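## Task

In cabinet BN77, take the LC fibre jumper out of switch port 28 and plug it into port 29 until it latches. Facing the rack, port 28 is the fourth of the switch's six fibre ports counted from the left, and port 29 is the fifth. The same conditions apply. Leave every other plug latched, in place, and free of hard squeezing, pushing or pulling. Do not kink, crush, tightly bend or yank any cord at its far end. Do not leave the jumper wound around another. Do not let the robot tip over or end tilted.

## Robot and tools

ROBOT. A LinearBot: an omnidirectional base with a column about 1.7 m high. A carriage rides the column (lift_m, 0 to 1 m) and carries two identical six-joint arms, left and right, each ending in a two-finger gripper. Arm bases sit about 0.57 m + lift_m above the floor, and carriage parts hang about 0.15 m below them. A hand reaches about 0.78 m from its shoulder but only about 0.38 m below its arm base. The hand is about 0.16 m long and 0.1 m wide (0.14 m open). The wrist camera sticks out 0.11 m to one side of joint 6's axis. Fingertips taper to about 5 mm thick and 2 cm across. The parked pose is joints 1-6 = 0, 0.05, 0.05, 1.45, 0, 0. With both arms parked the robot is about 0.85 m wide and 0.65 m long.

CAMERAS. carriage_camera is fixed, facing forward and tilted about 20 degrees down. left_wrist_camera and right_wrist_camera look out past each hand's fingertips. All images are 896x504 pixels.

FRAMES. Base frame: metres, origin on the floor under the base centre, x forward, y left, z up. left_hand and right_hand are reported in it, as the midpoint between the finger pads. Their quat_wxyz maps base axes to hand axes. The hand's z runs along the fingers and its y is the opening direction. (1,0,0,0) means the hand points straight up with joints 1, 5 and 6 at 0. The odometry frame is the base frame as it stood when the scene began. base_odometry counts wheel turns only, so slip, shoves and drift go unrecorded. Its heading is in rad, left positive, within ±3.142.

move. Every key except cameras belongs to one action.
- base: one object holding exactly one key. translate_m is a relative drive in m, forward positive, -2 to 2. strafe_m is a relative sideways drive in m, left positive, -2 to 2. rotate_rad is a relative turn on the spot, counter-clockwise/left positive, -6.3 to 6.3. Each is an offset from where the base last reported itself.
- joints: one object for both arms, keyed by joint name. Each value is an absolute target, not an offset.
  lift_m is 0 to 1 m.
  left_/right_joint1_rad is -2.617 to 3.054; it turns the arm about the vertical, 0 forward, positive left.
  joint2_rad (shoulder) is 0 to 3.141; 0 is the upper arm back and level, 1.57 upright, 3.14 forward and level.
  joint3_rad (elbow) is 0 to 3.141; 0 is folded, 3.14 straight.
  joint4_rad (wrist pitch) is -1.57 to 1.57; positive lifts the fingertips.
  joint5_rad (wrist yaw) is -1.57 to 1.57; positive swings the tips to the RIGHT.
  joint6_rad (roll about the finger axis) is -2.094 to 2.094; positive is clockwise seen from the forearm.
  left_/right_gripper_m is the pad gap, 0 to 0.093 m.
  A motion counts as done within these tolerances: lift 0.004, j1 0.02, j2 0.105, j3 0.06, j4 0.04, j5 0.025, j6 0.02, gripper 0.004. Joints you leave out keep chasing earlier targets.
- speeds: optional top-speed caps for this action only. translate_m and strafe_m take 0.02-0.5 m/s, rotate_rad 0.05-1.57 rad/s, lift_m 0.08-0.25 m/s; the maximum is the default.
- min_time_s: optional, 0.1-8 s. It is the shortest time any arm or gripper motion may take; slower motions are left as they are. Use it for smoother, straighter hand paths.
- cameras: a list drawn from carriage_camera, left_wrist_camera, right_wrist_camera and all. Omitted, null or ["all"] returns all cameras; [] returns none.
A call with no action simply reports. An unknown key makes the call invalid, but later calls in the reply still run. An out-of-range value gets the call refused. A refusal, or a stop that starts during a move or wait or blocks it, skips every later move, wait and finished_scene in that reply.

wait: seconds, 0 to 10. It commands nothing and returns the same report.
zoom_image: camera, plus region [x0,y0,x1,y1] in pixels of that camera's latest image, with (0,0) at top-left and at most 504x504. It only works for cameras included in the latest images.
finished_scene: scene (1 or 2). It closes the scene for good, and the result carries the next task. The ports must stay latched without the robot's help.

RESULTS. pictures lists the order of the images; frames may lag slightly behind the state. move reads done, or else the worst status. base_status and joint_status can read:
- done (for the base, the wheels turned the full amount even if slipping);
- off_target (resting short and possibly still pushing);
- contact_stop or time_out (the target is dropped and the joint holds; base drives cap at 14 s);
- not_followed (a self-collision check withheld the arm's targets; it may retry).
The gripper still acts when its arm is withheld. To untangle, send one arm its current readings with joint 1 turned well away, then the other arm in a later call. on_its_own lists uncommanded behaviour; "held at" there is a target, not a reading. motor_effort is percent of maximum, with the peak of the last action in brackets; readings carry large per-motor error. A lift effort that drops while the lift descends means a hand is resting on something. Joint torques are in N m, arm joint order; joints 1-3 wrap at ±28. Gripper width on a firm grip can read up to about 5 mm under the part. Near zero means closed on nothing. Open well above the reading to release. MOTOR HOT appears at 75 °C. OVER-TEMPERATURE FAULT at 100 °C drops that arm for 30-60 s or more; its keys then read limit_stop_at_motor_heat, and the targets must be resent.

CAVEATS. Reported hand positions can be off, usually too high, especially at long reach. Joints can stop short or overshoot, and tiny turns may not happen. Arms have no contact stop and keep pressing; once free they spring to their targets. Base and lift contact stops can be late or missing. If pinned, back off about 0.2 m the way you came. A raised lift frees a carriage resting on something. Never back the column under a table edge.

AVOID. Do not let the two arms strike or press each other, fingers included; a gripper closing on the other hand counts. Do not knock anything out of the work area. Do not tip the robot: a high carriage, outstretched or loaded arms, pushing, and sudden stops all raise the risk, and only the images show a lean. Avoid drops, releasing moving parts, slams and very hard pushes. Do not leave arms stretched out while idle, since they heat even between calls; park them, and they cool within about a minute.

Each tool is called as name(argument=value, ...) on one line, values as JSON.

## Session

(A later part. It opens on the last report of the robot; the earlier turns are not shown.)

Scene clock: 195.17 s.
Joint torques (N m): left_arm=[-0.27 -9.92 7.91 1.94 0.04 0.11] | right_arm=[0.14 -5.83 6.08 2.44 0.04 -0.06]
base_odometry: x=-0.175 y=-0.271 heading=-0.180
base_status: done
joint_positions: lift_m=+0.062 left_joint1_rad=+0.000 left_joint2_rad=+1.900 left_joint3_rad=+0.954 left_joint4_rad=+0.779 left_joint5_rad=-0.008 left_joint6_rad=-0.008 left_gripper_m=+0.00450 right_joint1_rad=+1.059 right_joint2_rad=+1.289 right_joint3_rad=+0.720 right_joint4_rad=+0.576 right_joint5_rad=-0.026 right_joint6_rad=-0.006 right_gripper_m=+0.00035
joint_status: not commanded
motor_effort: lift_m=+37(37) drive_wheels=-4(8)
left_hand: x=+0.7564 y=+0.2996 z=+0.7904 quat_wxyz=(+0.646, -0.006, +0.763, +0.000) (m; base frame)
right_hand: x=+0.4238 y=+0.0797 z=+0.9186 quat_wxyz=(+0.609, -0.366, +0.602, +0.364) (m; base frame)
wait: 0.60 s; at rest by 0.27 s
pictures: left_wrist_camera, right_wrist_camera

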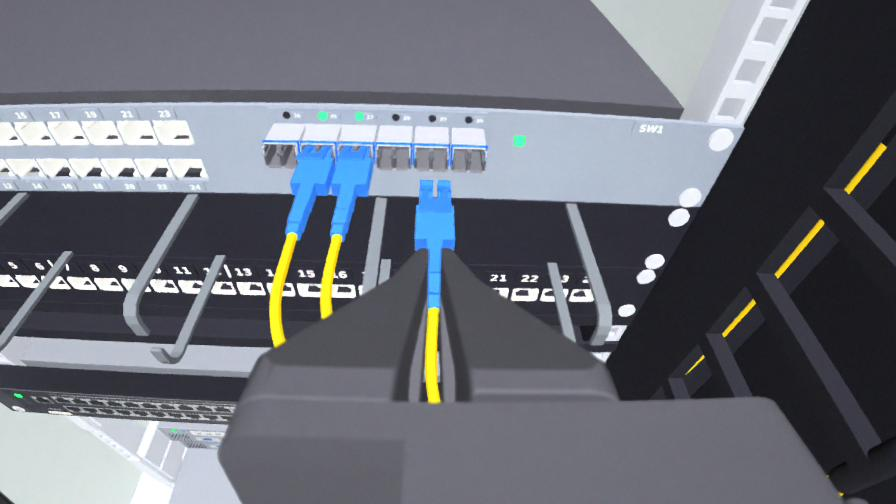

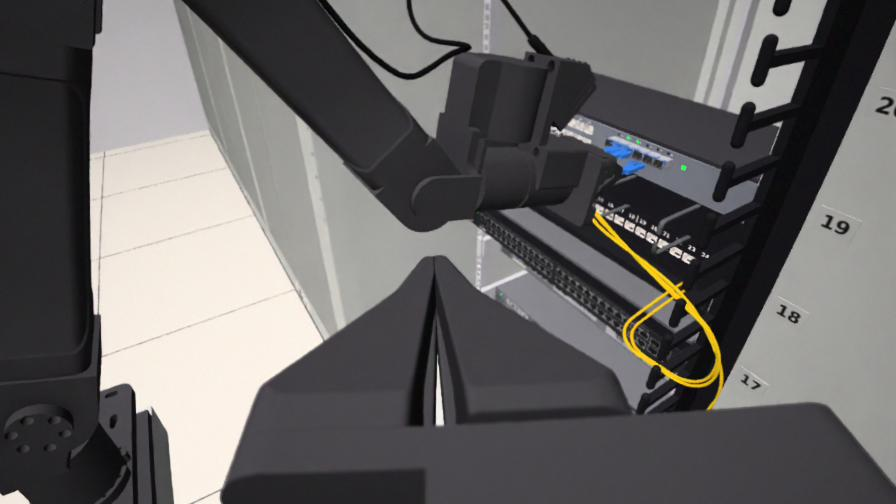

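move(base={"strafe_m":0.0022}, joints={"lift_m":0.063}, speeds={"strafe_m":0.03}, cameras=[])

move(base={"translate_m":0.009}, speeds={"translate_m":0.03}, cameras=[])

wait(seconds=0.6, cameras=["left_wrist_camera","right_wrist_camera"])

zoom_image(camera="left_wrist_camera", region=[380, 120, 510, 215])

zoom_image(camera="right_wrist_camera", region=[580, 120, 680, 204])

Scene clock: 204.37 s.
Joint torques (N m): left_arm=[-0.34 -9.84 7.94 1.94 0.05 0.11] | right_arm=[0.29 -5.83 6.09 2.43 0.03 -0.06]
move: done
base_odometry: x=-0.175 y=-0.268 heading=-0.180
base_status: done
joint_positions: lift_m=+0.063 left_joint1_rad=+0.000 left_joint2_rad=+1.900 left_joint3_rad=+0.954 left_joint4_rad=+0.779 left_joint5_rad=-0.008 left_joint6_rad=-0.008 left_gripper_m=+0.00450 right_joint1_rad=+1.059 right_joint2_rad=+1.289 right_joint3_rad=+0.720 right_joint4_rad=+0.576 right_joint5_rad=-0.026 right_joint6_rad=-0.006 right_gripper_m=+0.00035
joint_status: all done
motor_effort: lift_m=+41(45) drive_wheels=+1(3)
left_hand: x=+0.7564 y=+0.3000 z=+0.7911 quat_wxyz=(+0.646, -0.006, +0.763, +0.000) (m; base frame)
right_hand: x=+0.4238 y=+0.0797 z=+0.9194 quat_wxyz=(+0.609, -0.366, +0.602, +0.365) (m; base frame)
pictures: none
No camera images: "cameras" was empty.

Scene clock: 205.20 s.
Joint torques (N m): left_arm=[-0.34 -9.87 7.87 1.94 0.05 0.11] | right_arm=[0.14 -5.74 6.01 2.45 0.03 -0.06]
move: done
base_odometry: x=-0.166 y=-0.270 heading=-0.179
base_status: done
joint_positions: lift_m=+0.063 left_joint1_rad=+0.000 left_joint2_rad=+1.900 left_joint3_rad=+0.954 left_joint4_rad=+0.779 left_joint5_rad=-0.008 left_joint6_rad=-0.008 left_gripper_m=+0.00450 right_joint1_rad=+1.060 right_joint2_rad=+1.289 right_joint3_rad=+0.720 right_joint4_rad=+0.576 right_joint5_rad=-0.026 right_joint6_rad=-0.006 right_gripper_m=+0.00035
joint_status: not commanded
motor_effort: lift_m=+41(42) drive_wheels=+4(7)
left_hand: x=+0.7564 y=+0.3000 z=+0.7910 quat_wxyz=(+0.646, -0.006, +0.764, +0.000) (m; base frame)
right_hand: x=+0.4237 y=+0.0797 z=+0.9194 quat_wxyz=(+0.609, -0.366, +0.602, +0.365) (m; base frame)
pictures: none
No camera images: "cameras" was empty.

Scene clock: 205.80 s.
Joint torques (N m): left_arm=[-0.35 -9.84 7.91 1.94 0.03 0.11] | right_arm=[0.16 -5.81 6.06 2.39 0.03 -0.06]
base_odometry: x=-0.166 y=-0.270 heading=-0.179
base_status: done
joint_positions: lift_m=+0.063 left_joint1_rad=+0.000 left_joint2_rad=+1.900 left_joint3_rad=+0.954 left_joint4_rad=+0.779 left_joint5_rad=-0.008 left_joint6_rad=-0.008 left_gripper_m=+0.00450 right_joint1_rad=+1.060 right_joint2_rad=+1.289 right_joint3_rad=+0.720 right_joint4_rad=+0.576 right_joint5_rad=-0.026 right_joint6_rad=-0.006 right_gripper_m=+0.00035
joint_status: not commanded
motor_effort: lift_m=+41(42) drive_wheels=+4(7)
left_hand: x=+0.7564 y=+0.3000 z=+0.7910 quat_wxyz=(+0.646, -0.006, +0.764, +0.000) (m; base frame)
right_hand: x=+0.4237 y=+0.0797 z=+0.9194 quat_wxyz=(+0.609, -0.366, +0.602, +0.365) (m; base frame)
wait: 0.60 s; at rest by 0.27 s
pictures: left_wrist_camera, right_wrist_camera

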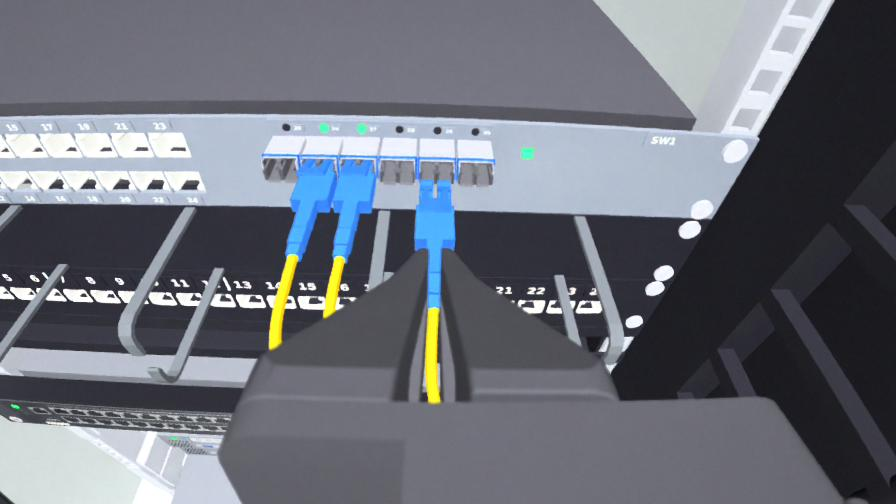

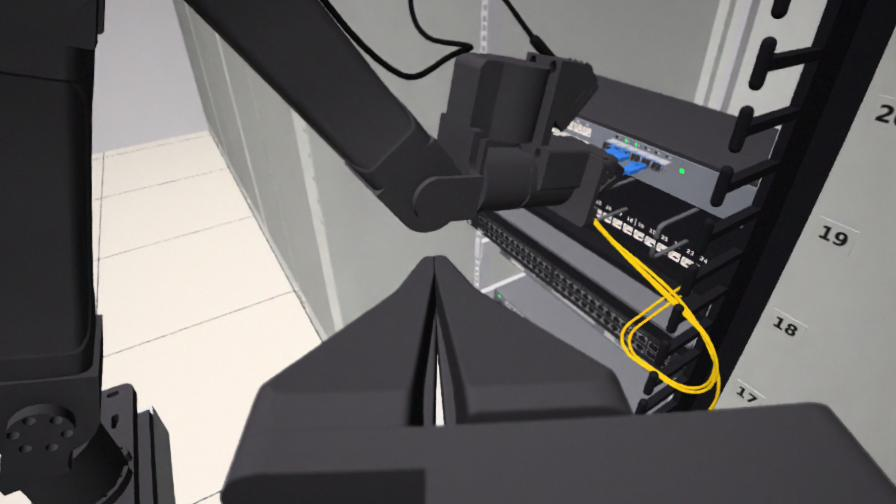

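Scaled by 3.877.

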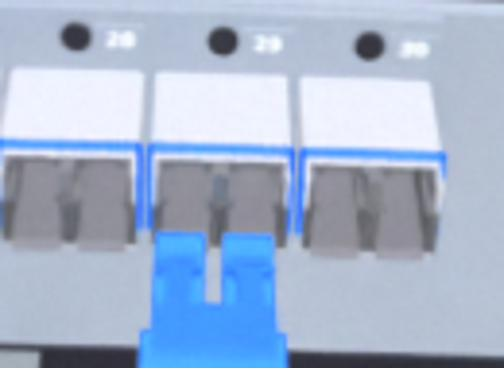

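Scaled by 5.040.

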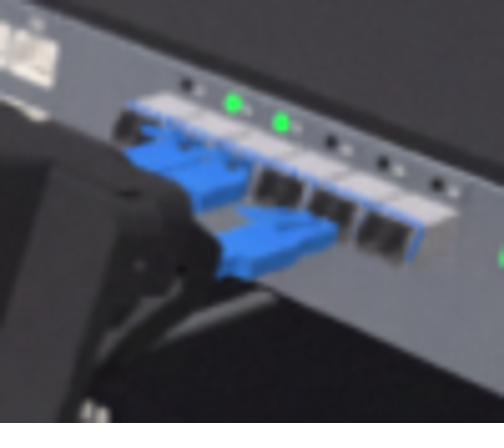

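move(base={"strafe_m":-0.0018}, joints={"lift_m":0.0635}, speeds={"strafe_m":0.03}, cameras=[])

move(base={"translate_m":0.004}, speeds={"translate_m":0.03}, cameras=[])

wait(seconds=0.6, cameras=["left_wrist_camera","right_wrist_camera"])

zoom_image(camera="left_wrist_camera", region=[380, 120, 510, 215])

zoom_image(camera="right_wrist_camera", region=[580, 120, 680, 204])

Scene clock: 212.30 s.
Joint torques (N m): left_arm=[-0.13 -9.92 7.92 1.93 0.03 0.09] | right_arm=[0.13 -5.98 6.12 2.43 0.02 -0.06]
move: done
base_odometry: x=-0.167 y=-0.272 heading=-0.179
base_status: done
joint_positions: lift_m=+0.063 left_joint1_rad=-0.001 left_joint2_rad=+1.900 left_joint3_rad=+0.954 left_joint4_rad=+0.779 left_joint5_rad=-0.006 left_joint6_rad=-0.008 left_gripper_m=+0.00450 right_joint1_rad=+1.060 right_joint2_rad=+1.289 right_joint3_rad=+0.720 right_joint4_rad=+0.576 right_joint5_rad=-0.026 right_joint6_rad=-0.006 right_gripper_m=+0.00035
joint_status: all done
motor_effort: lift_m=+43(45) drive_wheels=+3(9)
left_hand: x=+0.7564 y=+0.2991 z=+0.7914 quat_wxyz=(+0.646, -0.005, +0.764, +0.000) (m; base frame)
right_hand: x=+0.4237 y=+0.0797 z=+0.9198 quat_wxyz=(+0.609, -0.366, +0.602, +0.365) (m; base frame)
pictures: none
No camera images: "cameras" was empty.

Scene clock: 212.93 s.
Joint torques (N m): left_arm=[-0.18 -9.89 7.83 2.02 0.01 0.11] | right_arm=[0.24 -5.9 6.06 2.42 0.01 -0.06]
move: done
base_odometry: x=-0.163 y=-0.272 heading=-0.179
base_status: done
joint_positions: lift_m=+0.063 left_joint1_rad=-0.001 left_joint2_rad=+1.900 left_joint3_rad=+0.954 left_joint4_rad=+0.772 left_joint5_rad=-0.006 left_joint6_rad=-0.008 left_gripper_m=+0.00450 right_joint1_rad=+1.059 right_joint2_rad=+1.289 right_joint3_rad=+0.720 right_joint4_rad=+0.576 right_joint5_rad=-0.024 right_joint6_rad=-0.006 right_gripper_m=+0.00035
joint_status: not commanded
motor_effort: lift_m=+43(43) drive_wheels=+4(7)
left_hand: x=+0.7561 y=+0.2991 z=+0.7893 quat_wxyz=(+0.643, -0.005, +0.766, +0.000) (m; base frame)
right_hand: x=+0.4244 y=+0.0794 z=+0.9197 quat_wxyz=(+0.609, -0.365, +0.603, +0.364) (m; base frame)
pictures: none
No camera images: "cameras" was empty.

Scene clock: 213.53 s.
Joint torques (N m): left_arm=[-0.28 -9.87 7.91 2 0.04 0.11] | right_arm=[0.24 -5.83 6.08 2.44 0.01 -0.07]
base_odometry: x=-0.163 y=-0.272 heading=-0.179
base_status: done
joint_positions: lift_m=+0.063 left_joint1_rad=-0.001 left_joint2_rad=+1.900 left_joint3_rad=+0.954 left_joint4_rad=+0.772 left_joint5_rad=-0.006 left_joint6_rad=-0.008 left_gripper_m=+0.00450 right_joint1_rad=+1.059 right_joint2_rad=+1.289 right_joint3_rad=+0.720 right_joint4_rad=+0.576 right_joint5_rad=-0.024 right_joint6_rad=-0.006 right_gripper_m=+0.00035
joint_status: not commanded
motor_effort: lift_m=+42(43) drive_wheels=+4(7)
left_hand: x=+0.7561 y=+0.2991 z=+0.7893 quat_wxyz=(+0.643, -0.005, +0.766, +0.000) (m; base frame)
right_hand: x=+0.4244 y=+0.0794 z=+0.9197 quat_wxyz=(+0.609, -0.365, +0.603, +0.364) (m; base frame)
wait: 0.60 s; at rest by 0.27 s
pictures: left_wrist_camera, right_wrist_camera

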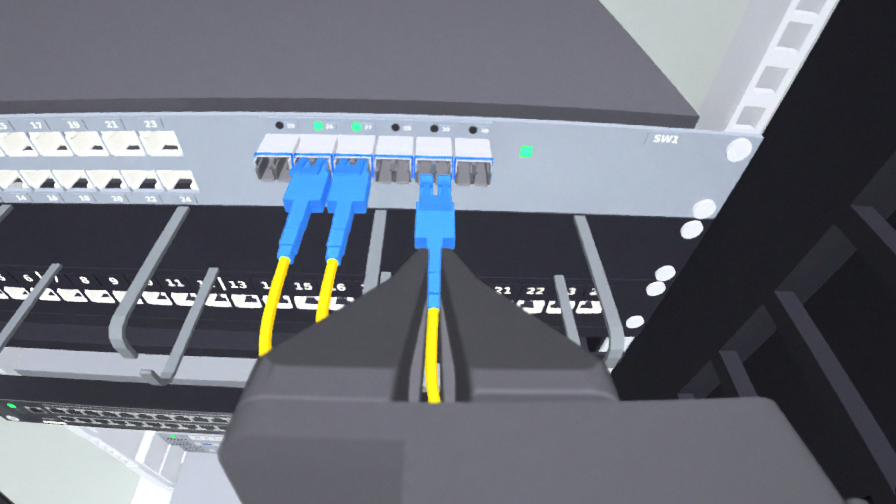

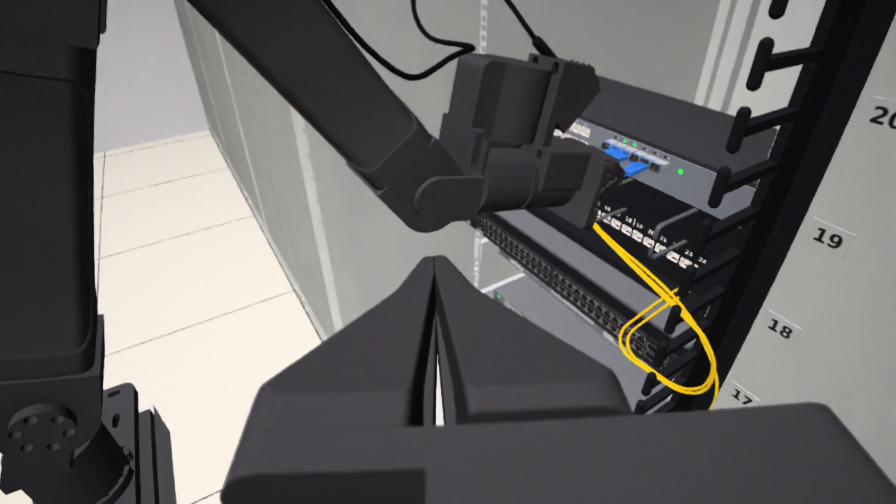

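Scaled by 3.877.

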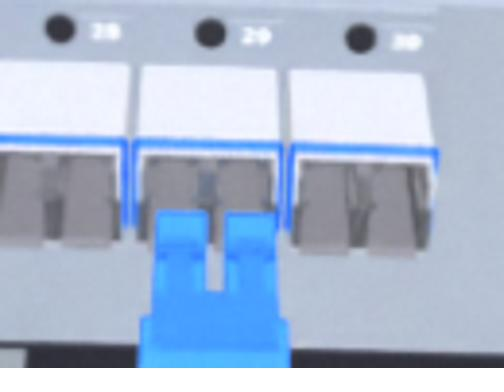

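Scaled by 5.040.

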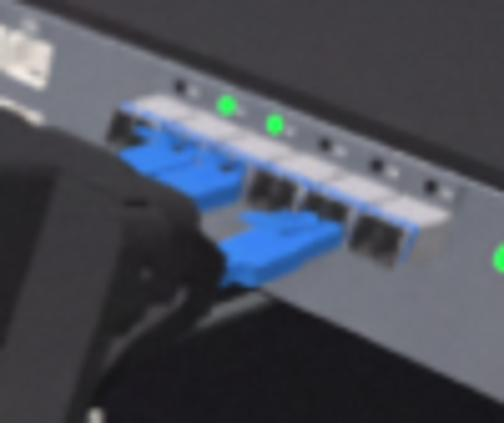

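move(base={"translate_m":-0.005}, speeds={"translate_m":0.03}, cameras=[])

move(base={"strafe_m":0.0013}, speeds={"strafe_m":0.03}, cameras=[])

move(base={"translate_m":0.003}, speeds={"translate_m":0.03}, cameras=[])

wait(seconds=0.6, cameras=["left_wrist_camera","right_wrist_camera"])

zoom_image(camera="left_wrist_camera", region=[380, 120, 510, 215])

zoom_image(camera="right_wrist_camera", region=[580, 120, 680, 204])

Scene clock: 221.33 s.
Joint torques (N m): left_arm=[-0.23 -10.04 7.91 1.95 0.02 0.11] | right_arm=[0.05 -5.64 6.09 2.42 -0.01 -0.06]
move: done
base_odometry: x=-0.168 y=-0.271 heading=-0.179
base_status: done
joint_positions: lift_m=+0.063 left_joint1_rad=-0.001 left_joint2_rad=+1.900 left_joint3_rad=+0.954 left_joint4_rad=+0.776 left_joint5_rad=-0.006 left_joint6_rad=-0.008 left_gripper_m=+0.00450 right_joint1_rad=+1.059 right_joint2_rad=+1.289 right_joint3_rad=+0.720 right_joint4_rad=+0.576 right_joint5_rad=-0.024 right_joint6_rad=-0.006 right_gripper_m=+0.00035
joint_status: not commanded
motor_effort: lift_m=+43(43) drive_wheels=-5(6)
left_hand: x=+0.7563 y=+0.2991 z=+0.7904 quat_wxyz=(+0.644, -0.005, +0.765, +0.000) (m; base frame)
right_hand: x=+0.4241 y=+0.0795 z=+0.9197 quat_wxyz=(+0.609, -0.365, +0.603, +0.364) (m; base frame)
pictures: none
No camera images: "cameras" was empty.

Scene clock: 221.90 s.
Joint torques (N m): left_arm=[-0.35 -9.89 7.9 1.93 0 0.1] | right_arm=[0.27 -5.76 6.06 2.43 0 -0.06]
move: done
base_odometry: x=-0.167 y=-0.270 heading=-0.179
base_status: done
joint_positions: lift_m=+0.063 left_joint1_rad=+0.000 left_joint2_rad=+1.900 left_joint3_rad=+0.954 left_joint4_rad=+0.777 left_joint5_rad=-0.006 left_joint6_rad=-0.008 left_gripper_m=+0.00450 right_joint1_rad=+1.059 right_joint2_rad=+1.289 right_joint3_rad=+0.720 right_joint4_rad=+0.576 right_joint5_rad=-0.024 right_joint6_rad=-0.006 right_gripper_m=+0.00035
joint_status: not commanded
motor_effort: lift_m=+43(43) drive_wheels=-5(6)
left_hand: x=+0.7564 y=+0.2994 z=+0.7906 quat_wxyz=(+0.645, -0.005, +0.764, +0.000) (m; base frame)
right_hand: x=+0.4241 y=+0.0795 z=+0.9197 quat_wxyz=(+0.609, -0.365, +0.603, +0.364) (m; base frame)
pictures: none
No camera images: "cameras" was empty.

Scene clock: 222.53 s.
Joint torques (N m): left_arm=[-0.39 -9.94 7.99 1.93 0.01 0.11] | right_arm=[0.18 -5.98 6.12 2.45 -0.01 -0.06]
move: done
base_odometry: x=-0.164 y=-0.271 heading=-0.179
base_status: done
joint_positions: lift_m=+0.063 left_joint1_rad=+0.000 left_joint2_rad=+1.900 left_joint3_rad=+0.954 left_joint4_rad=+0.779 left_joint5_rad=-0.005 left_joint6_rad=-0.008 left_gripper_m=+0.00450 right_joint1_rad=+1.059 right_joint2_rad=+1.289 right_joint3_rad=+0.720 right_joint4_rad=+0.576 right_joint5_rad=-0.023 right_joint6_rad=-0.006 right_gripper_m=+0.00035
joint_status: not commanded
motor_effort: lift_m=+42(43) drive_wheels=+4(5)
left_hand: x=+0.7564 y=+0.2994 z=+0.7910 quat_wxyz=(+0.645, -0.005, +0.764, -0.001) (m; base frame)
right_hand: x=+0.4244 y=+0.0794 z=+0.9198 quat_wxyz=(+0.609, -0.365, +0.603, +0.364) (m; base frame)
pictures: none
No camera images: "cameras" was empty.

Scene clock: 223.13 s.
Joint torques (N m): left_arm=[-0.28 -9.78 7.88 1.9 0 0.11] | right_arm=[0.2 -5.76 6.08 2.46 0 -0.07]
base_odometry: x=-0.164 y=-0.271 heading=-0.179
base_status: done
joint_positions: lift_m=+0.063 left_joint1_rad=+0.000 left_joint2_rad=+1.900 left_joint3_rad=+0.954 left_joint4_rad=+0.779 left_joint5_rad=-0.005 left_joint6_rad=-0.008 left_gripper_m=+0.00450 right_joint1_rad=+1.059 right_joint2_rad=+1.289 right_joint3_rad=+0.720 right_joint4_rad=+0.576 right_joint5_rad=-0.023 right_joint6_rad=-0.006 right_gripper_m=+0.00035
joint_status: not commanded
motor_effort: lift_m=+42(43) drive_wheels=+4(5)
left_hand: x=+0.7564 y=+0.2994 z=+0.7911 quat_wxyz=(+0.645, -0.005, +0.764, -0.001) (m; base frame)
right_hand: x=+0.4244 y=+0.0794 z=+0.9198 quat_wxyz=(+0.609, -0.365, +0.603, +0.364) (m; base frame)
wait: 0.60 s; at rest by 0.27 s
pictures: left_wrist_camera, right_wrist_camera

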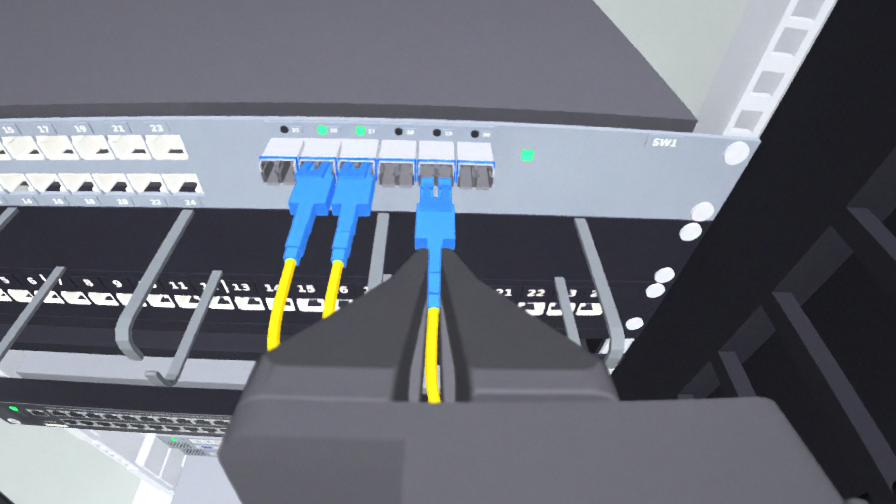

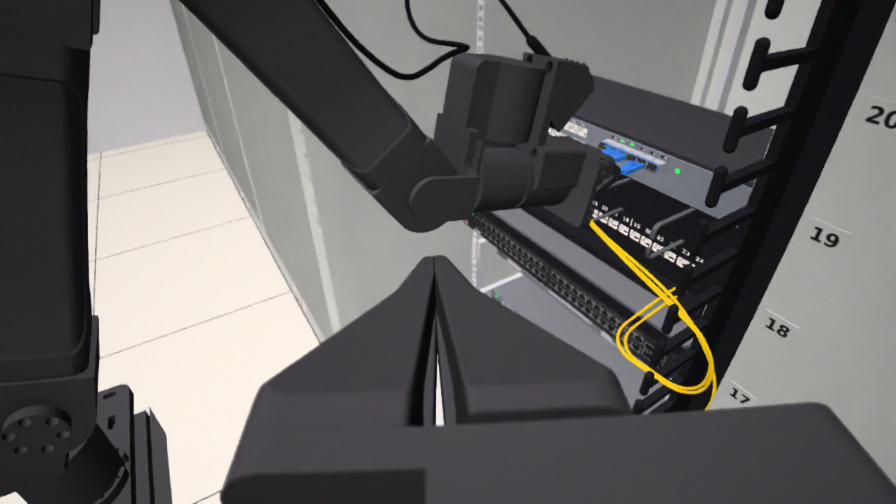

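Scaled by 3.877.

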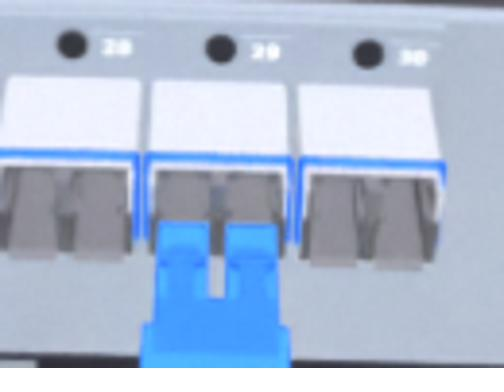

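Scaled by 5.040.

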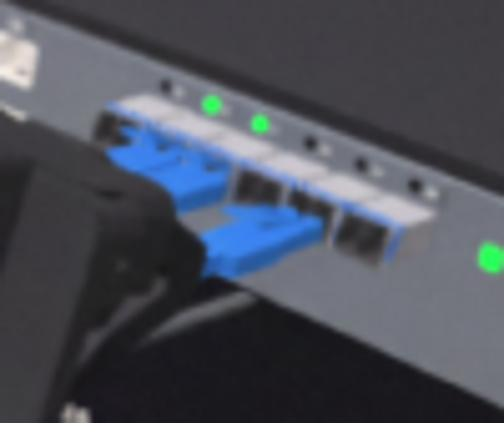

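move(base={"translate_m":0.006}, speeds={"translate_m":0.02}, cameras=[])

wait(seconds=0.6, cameras=["left_wrist_camera","right_wrist_camera"])

zoom_image(camera="left_wrist_camera", region=[380, 120, 510, 215])

zoom_image(camera="right_wrist_camera", region=[580, 120, 680, 204])

Scene clock: 227.40 s.
Joint torques (N m): left_arm=[-0.38 -10.11 7.91 2.24 0.02 0.11] | right_arm=[0.06 -5.85 6.09 2.42 -0.01 -0.07]
move: done
base_odometry: x=-0.159 y=-0.271 heading=-0.178
base_status: done
joint_positions: lift_m=+0.063 left_joint1_rad=+0.000 left_joint2_rad=+1.901 left_joint3_rad=+0.954 left_joint4_rad=+0.744 left_joint5_rad=-0.005 left_joint6_rad=-0.008 left_gripper_m=+0.00450 right_joint1_rad=+1.059 right_joint2_rad=+1.289 right_joint3_rad=+0.720 right_joint4_rad=+0.576 right_joint5_rad=-0.023 right_joint6_rad=-0.006 right_gripper_m=+0.00035
joint_status: not commanded
motor_effort: lift_m=+43(43) drive_wheels=+4(7)
left_hand: x=+0.7549 y=+0.2994 z=+0.7825 quat_wxyz=(+0.632, -0.005, +0.775, -0.001) (m; base frame)
right_hand: x=+0.4245 y=+0.0793 z=+0.9198 quat_wxyz=(+0.609, -0.364, +0.603, +0.363) (m; base frame)
pictures: none
No camera images: "cameras" was empty.

Scene clock: 228.00 s.
Joint torques (N m): left_arm=[-0.29 -10.02 7.88 2.23 -0.04 0.11] | right_arm=[0.21 -6 6.09 2.43 -0.01 -0.06]
base_odometry: x=-0.159 y=-0.271 heading=-0.178
base_status: done
joint_positions: lift_m=+0.063 left_joint1_rad=+0.000 left_joint2_rad=+1.901 left_joint3_rad=+0.954 left_joint4_rad=+0.744 left_joint5_rad=-0.005 left_joint6_rad=-0.008 left_gripper_m=+0.00450 right_joint1_rad=+1.059 right_joint2_rad=+1.289 right_joint3_rad=+0.720 right_joint4_rad=+0.576 right_joint5_rad=-0.023 right_joint6_rad=-0.006 right_gripper_m=+0.00035
joint_status: not commanded
motor_effort: lift_m=+42(43) drive_wheels=+4(7)
left_hand: x=+0.7549 y=+0.2994 z=+0.7825 quat_wxyz=(+0.632, -0.005, +0.775, -0.001) (m; base frame)
right_hand: x=+0.4245 y=+0.0793 z=+0.9198 quat_wxyz=(+0.609, -0.364, +0.603, +0.363) (m; base frame)
wait: 0.60 s; at rest by 0.27 s
pictures: left_wrist_camera, right_wrist_camera

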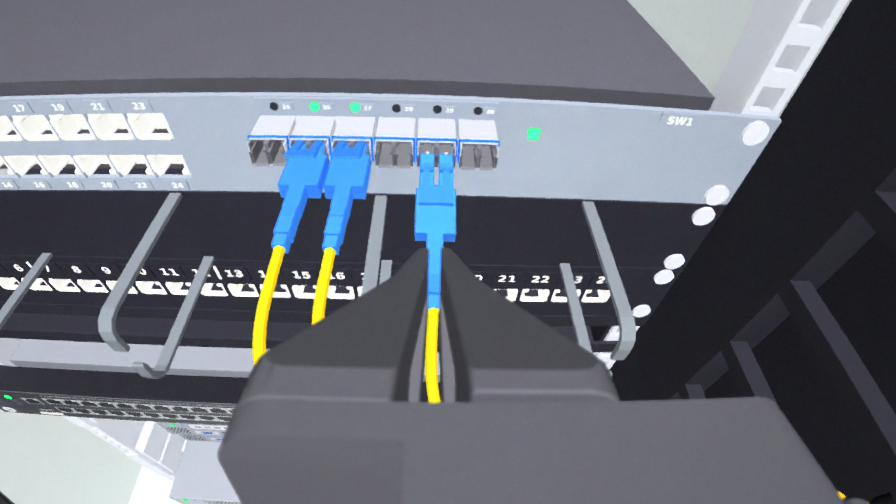

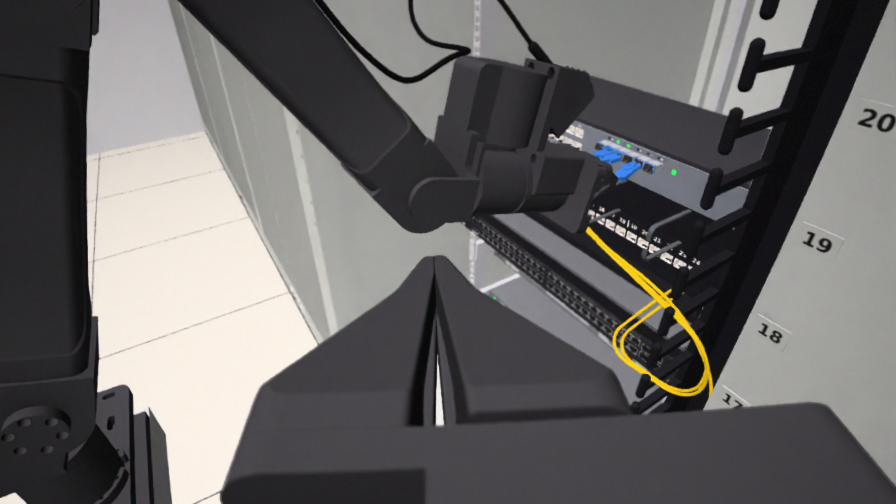

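Scaled by 3.877.

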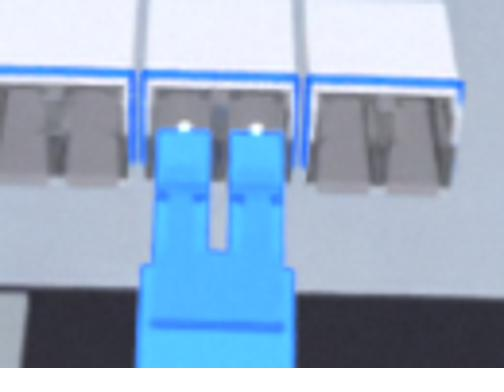

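Scaled by 5.040.

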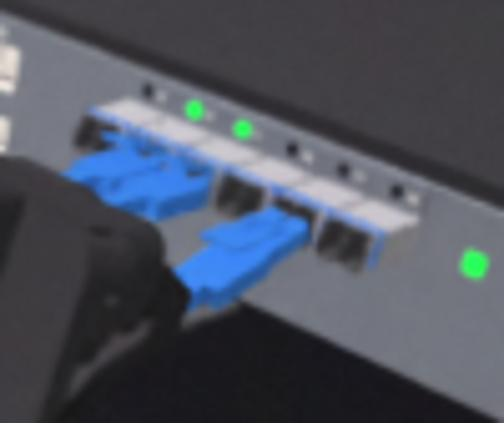

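move(base={"translate_m":-0.008}, joints={"lift_m":0.065,"left_joint4_rad":0.795}, speeds={"translate_m":0.03}, cameras=[])

wait(seconds=0.6, cameras=["left_wrist_camera","right_wrist_camera"])

zoom_image(camera="left_wrist_camera", region=[380, 120, 510, 215])

zoom_image(camera="right_wrist_camera", region=[580, 120, 680, 204])

Scene clock: 235.37 s.
Joint torques (N m): left_arm=[-0.34 -9.96 7.83 1.96 0.01 0.11] | right_arm=[0.14 -5.75 6.09 2.43 0 -0.06]
move: done
base_odometry: x=-0.166 y=-0.270 heading=-0.179
base_status: done
joint_positions: lift_m=+0.065 left_joint1_rad=+0.000 left_joint2_rad=+1.901 left_joint3_rad=+0.954 left_joint4_rad=+0.780 left_joint5_rad=-0.005 left_joint6_rad=-0.008 left_gripper_m=+0.00450 right_joint1_rad=+1.059 right_joint2_rad=+1.289 right_joint3_rad=+0.720 right_joint4_rad=+0.576 right_joint5_rad=-0.023 right_joint6_rad=-0.006 right_gripper_m=+0.00035
joint_status: all done
motor_effort: lift_m=+43(47) drive_wheels=-5(8)
left_hand: x=+0.7565 y=+0.2994 z=+0.7924 quat_wxyz=(+0.646, -0.005, +0.764, -0.001) (m; base frame)
right_hand: x=+0.4243 y=+0.0794 z=+0.9214 quat_wxyz=(+0.609, -0.365, +0.603, +0.364) (m; base frame)
pictures: none
No camera images: "cameras" was empty.

Scene clock: 235.97 s.
Joint torques (N m): left_arm=[-0.31 -9.99 7.91 1.98 0 0.11] | right_arm=[0.14 -5.87 6.09 2.43 0 -0.06]
base_odometry: x=-0.166 y=-0.270 heading=-0.179
base_status: done
joint_positions: lift_m=+0.065 left_joint1_rad=+0.000 left_joint2_rad=+1.901 left_joint3_rad=+0.954 left_joint4_rad=+0.780 left_joint5_rad=-0.005 left_joint6_rad=-0.008 left_gripper_m=+0.00450 right_joint1_rad=+1.059 right_joint2_rad=+1.289 right_joint3_rad=+0.720 right_joint4_rad=+0.576 right_joint5_rad=-0.023 right_joint6_rad=-0.006 right_gripper_m=+0.00035
joint_status: all done
motor_effort: lift_m=+43(47) drive_wheels=-5(8)
left_hand: x=+0.7565 y=+0.2994 z=+0.7924 quat_wxyz=(+0.646, -0.005, +0.764, -0.001) (m; base frame)
right_hand: x=+0.4243 y=+0.0794 z=+0.9214 quat_wxyz=(+0.609, -0.365, +0.603, +0.364) (m; base frame)
wait: 0.60 s; at rest by 0.27 s
pictures: left_wrist_camera, right_wrist_camera

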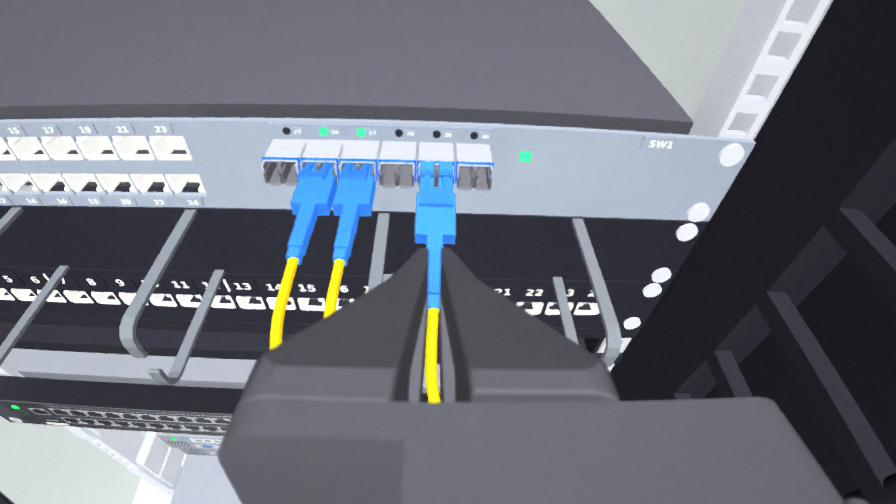

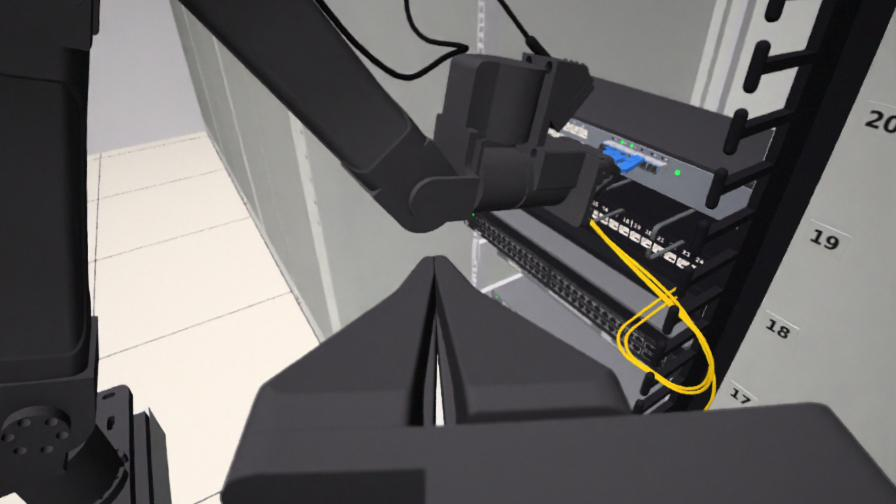

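Scaled by 3.877.

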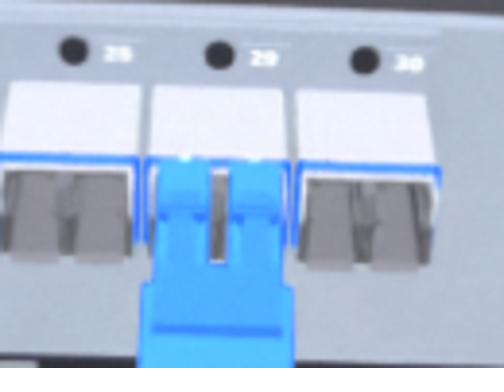

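Scaled by 5.040.

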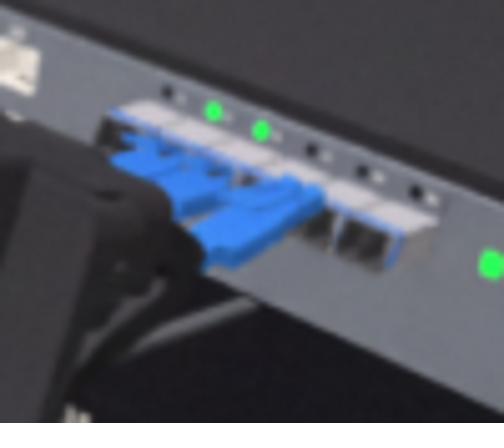

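move(joints={"lift_m":0.076}, cameras=[])

move(base={"translate_m":0.009}, speeds={"translate_m":0.03}, cameras=["left_wrist_camera","right_wrist_camera"])

zoom_image(camera="right_wrist_camera", region=[580, 120, 680, 204])

move(joints={"lift_m":0.062}, speeds={"lift_m":0.08}, cameras=["left_wrist_camera","right_wrist_camera"])

zoom_image(camera="right_wrist_camera", region=[580, 120, 680, 204])

zoom_image(camera="left_wrist_camera", region=[380, 120, 510, 215])

Scene clock: 243.63 s.
Joint torques (N m): left_arm=[-0.29 -10.19 7.91 1.92 0.01 0.09] | right_arm=[0.13 -5.71 6.02 2.41 0 -0.07]
move: done
base_odometry: x=-0.166 y=-0.270 heading=-0.179
base_status: not commanded
joint_positions: lift_m=+0.076 left_joint1_rad=+0.000 left_joint2_rad=+1.901 left_joint3_rad=+0.954 left_joint4_rad=+0.784 left_joint5_rad=-0.005 left_joint6_rad=-0.008 left_gripper_m=+0.00450 right_joint1_rad=+1.059 right_joint2_rad=+1.288 right_joint3_rad=+0.720 right_joint4_rad=+0.579 right_joint5_rad=-0.023 right_joint6_rad=-0.006 right_gripper_m=+0.00035
joint_status: all done
motor_effort: lift_m=+40(48) drive_wheels=-5(5)
left_hand: x=+0.7567 y=+0.2994 z=+0.8044 quat_wxyz=(+0.647, -0.005, +0.762, -0.001) (m; base frame)
right_hand: x=+0.4242 y=+0.0793 z=+0.9338 quat_wxyz=(+0.611, -0.364, +0.602, +0.365) (m; base frame)
pictures: none
No camera images: "cameras" was empty.

Scene clock: 244.43 s.
Joint torques (N m): left_arm=[-0.28 -10.04 7.98 1.96 0 0.1] | right_arm=[0.24 -5.56 6.09 2.39 -0.02 -0.06]
move: done
base_odometry: x=-0.158 y=-0.272 heading=-0.178
base_status: done
joint_positions: lift_m=+0.076 left_joint1_rad=+0.000 left_joint2_rad=+1.901 left_joint3_rad=+0.954 left_joint4_rad=+0.784 left_joint5_rad=-0.005 left_joint6_rad=-0.008 left_gripper_m=+0.00450 right_joint1_rad=+1.059 right_joint2_rad=+1.288 right_joint3_rad=+0.720 right_joint4_rad=+0.579 right_joint5_rad=-0.022 right_joint6_rad=-0.006 right_gripper_m=+0.00035
joint_status: not commanded
motor_effort: lift_m=+40(40) drive_wheels=+3(7)
left_hand: x=+0.7567 y=+0.2994 z=+0.8044 quat_wxyz=(+0.647, -0.005, +0.762, -0.001) (m; base frame)
right_hand: x=+0.4243 y=+0.0792 z=+0.9338 quat_wxyz=(+0.611, -0.364, +0.602, +0.364) (m; base frame)
pictures: left_wrist_camera, right_wrist_camera

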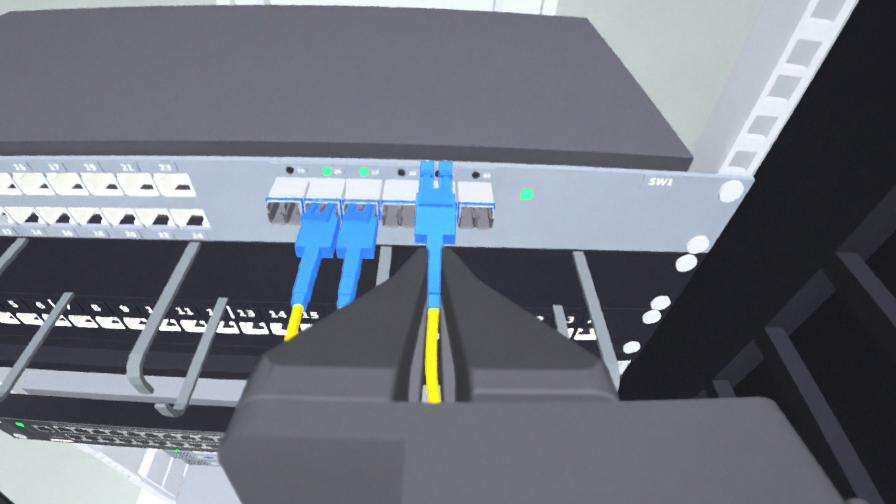

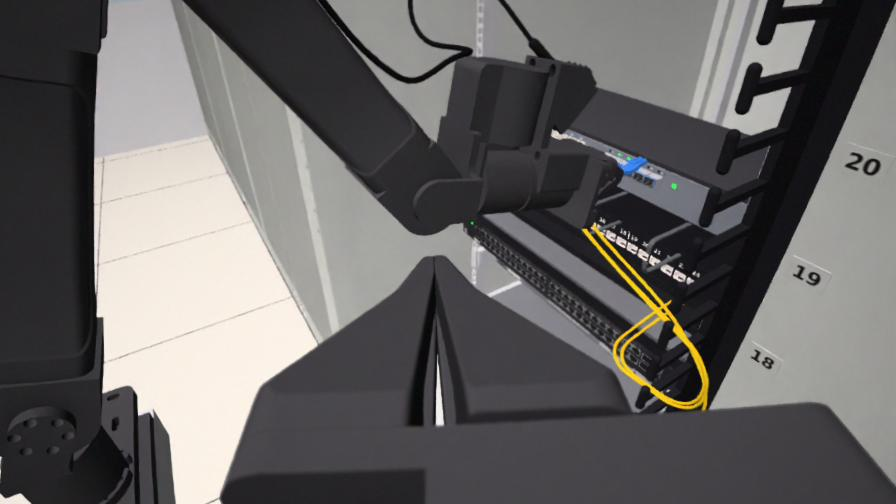

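Scaled by 5.040.

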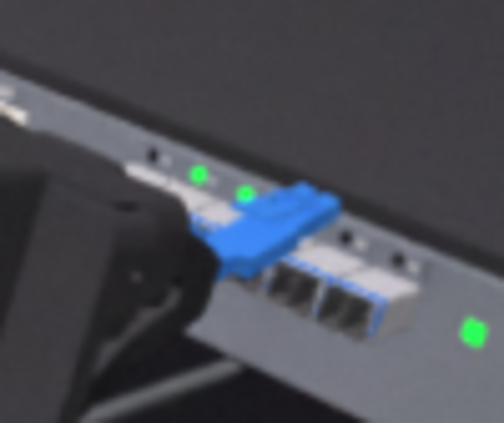

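Scene clock: 245.07 s.
Joint torques (N m): left_arm=[-0.24 -10.04 7.91 1.9 0 0.11] | right_arm=[0.28 -5.57 6.08 2.44 -0.01 -0.07]
move: done
base_odometry: x=-0.158 y=-0.272 heading=-0.178
base_status: not commanded
joint_positions: lift_m=+0.062 left_joint1_rad=+0.000 left_joint2_rad=+1.902 left_joint3_rad=+0.954 left_joint4_rad=+0.786 left_joint5_rad=-0.005 left_joint6_rad=-0.008 left_gripper_m=+0.00450 right_joint1_rad=+1.059 right_joint2_rad=+1.288 right_joint3_rad=+0.720 right_joint4_rad=+0.576 right_joint5_rad=-0.022 right_joint6_rad=-0.006 right_gripper_m=+0.00035
joint_status: all done
motor_effort: lift_m=+38(38) drive_wheels=+3(4)
left_hand: x=+0.7568 y=+0.2994 z=+0.7909 quat_wxyz=(+0.648, -0.005, +0.762, -0.001) (m; base frame)
right_hand: x=+0.4243 y=+0.0792 z=+0.9190 quat_wxyz=(+0.610, -0.364, +0.603, +0.364) (m; base frame)
pictures: left_wrist_camera, right_wrist_camera

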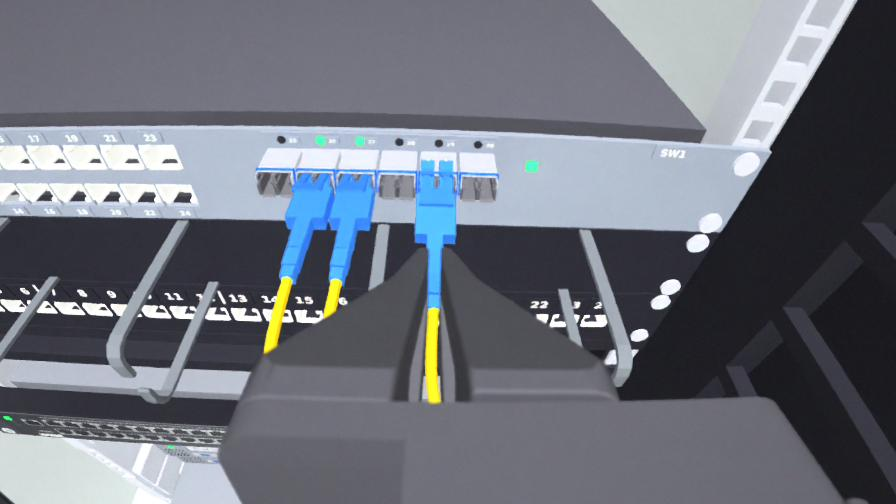

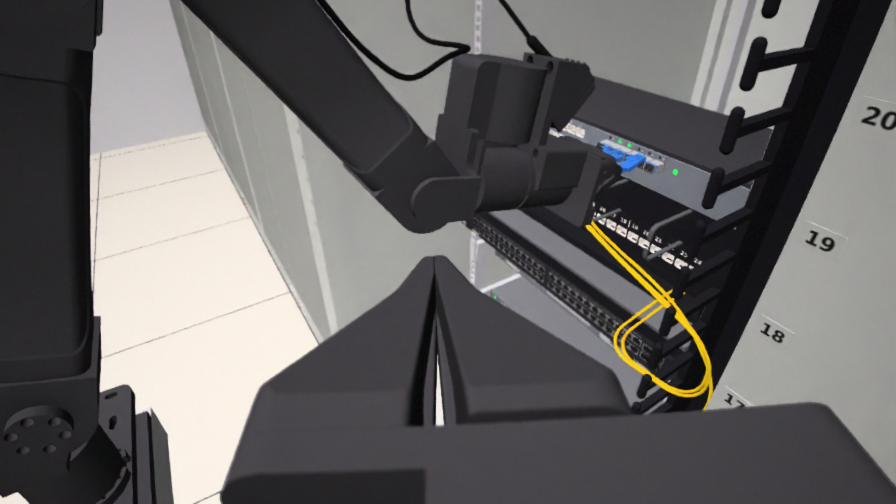

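Scaled by 5.040.

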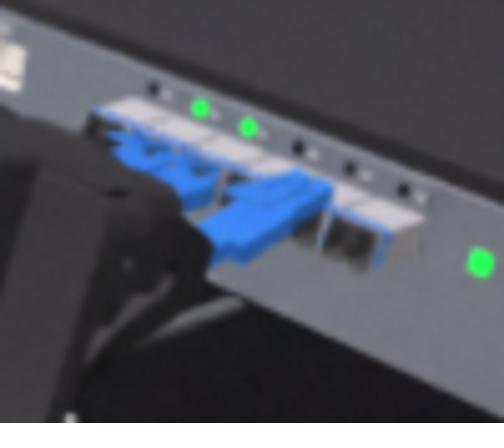

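Scaled by 3.877.

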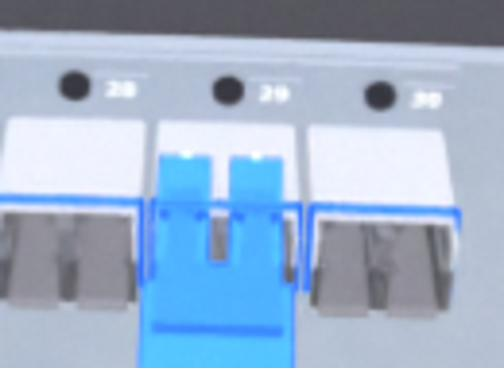

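move(joints={"lift_m":0.05}, speeds={"lift_m":0.08}, cameras=["left_wrist_camera","right_wrist_camera"])

zoom_image(camera="right_wrist_camera", region=[580, 110, 680, 194])

zoom_image(camera="left_wrist_camera", region=[380, 120, 510, 215])

Scene clock: 249.27 s.
Joint torques (N m): left_arm=[-0.29 -10.04 7.82 1.78 0 0.11] | right_arm=[0.14 -5.72 6.08 2.42 0 -0.06]
move: done
base_odometry: x=-0.158 y=-0.272 heading=-0.178
base_status: not commanded
joint_positions: lift_m=+0.050 left_joint1_rad=+0.000 left_joint2_rad=+1.902 left_joint3_rad=+0.954 left_joint4_rad=+0.800 left_joint5_rad=-0.005 left_joint6_rad=-0.008 left_gripper_m=+0.00450 right_joint1_rad=+1.059 right_joint2_rad=+1.288 right_joint3_rad=+0.720 right_joint4_rad=+0.574 right_joint5_rad=-0.022 right_joint6_rad=-0.006 right_gripper_m=+0.00035
joint_status: all done
motor_effort: lift_m=+37(39) drive_wheels=+4(4)
left_hand: x=+0.7573 y=+0.2994 z=+0.7823 quat_wxyz=(+0.653, -0.005, +0.757, -0.001) (m; base frame)
right_hand: x=+0.4243 y=+0.0792 z=+0.9067 quat_wxyz=(+0.609, -0.365, +0.603, +0.363) (m; base frame)
pictures: left_wrist_camera, right_wrist_camera

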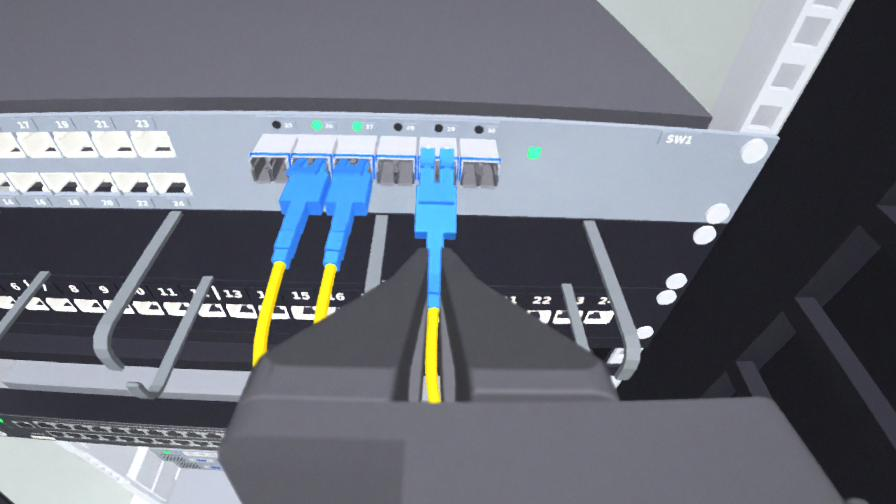

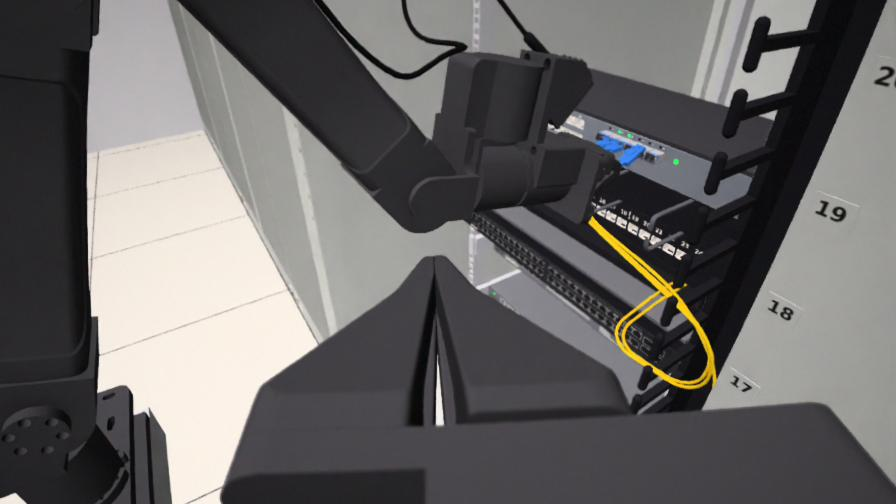

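Scaled by 5.040.

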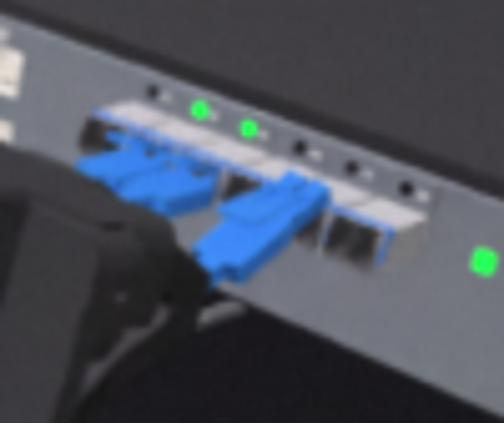

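Scaled by 3.877.

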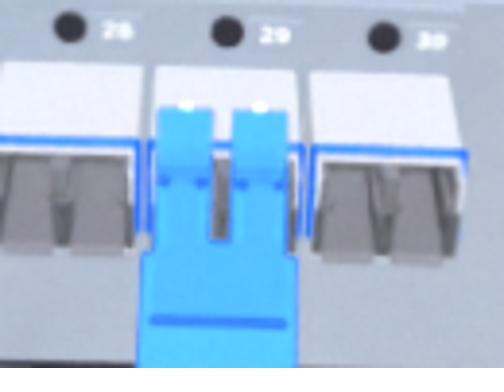

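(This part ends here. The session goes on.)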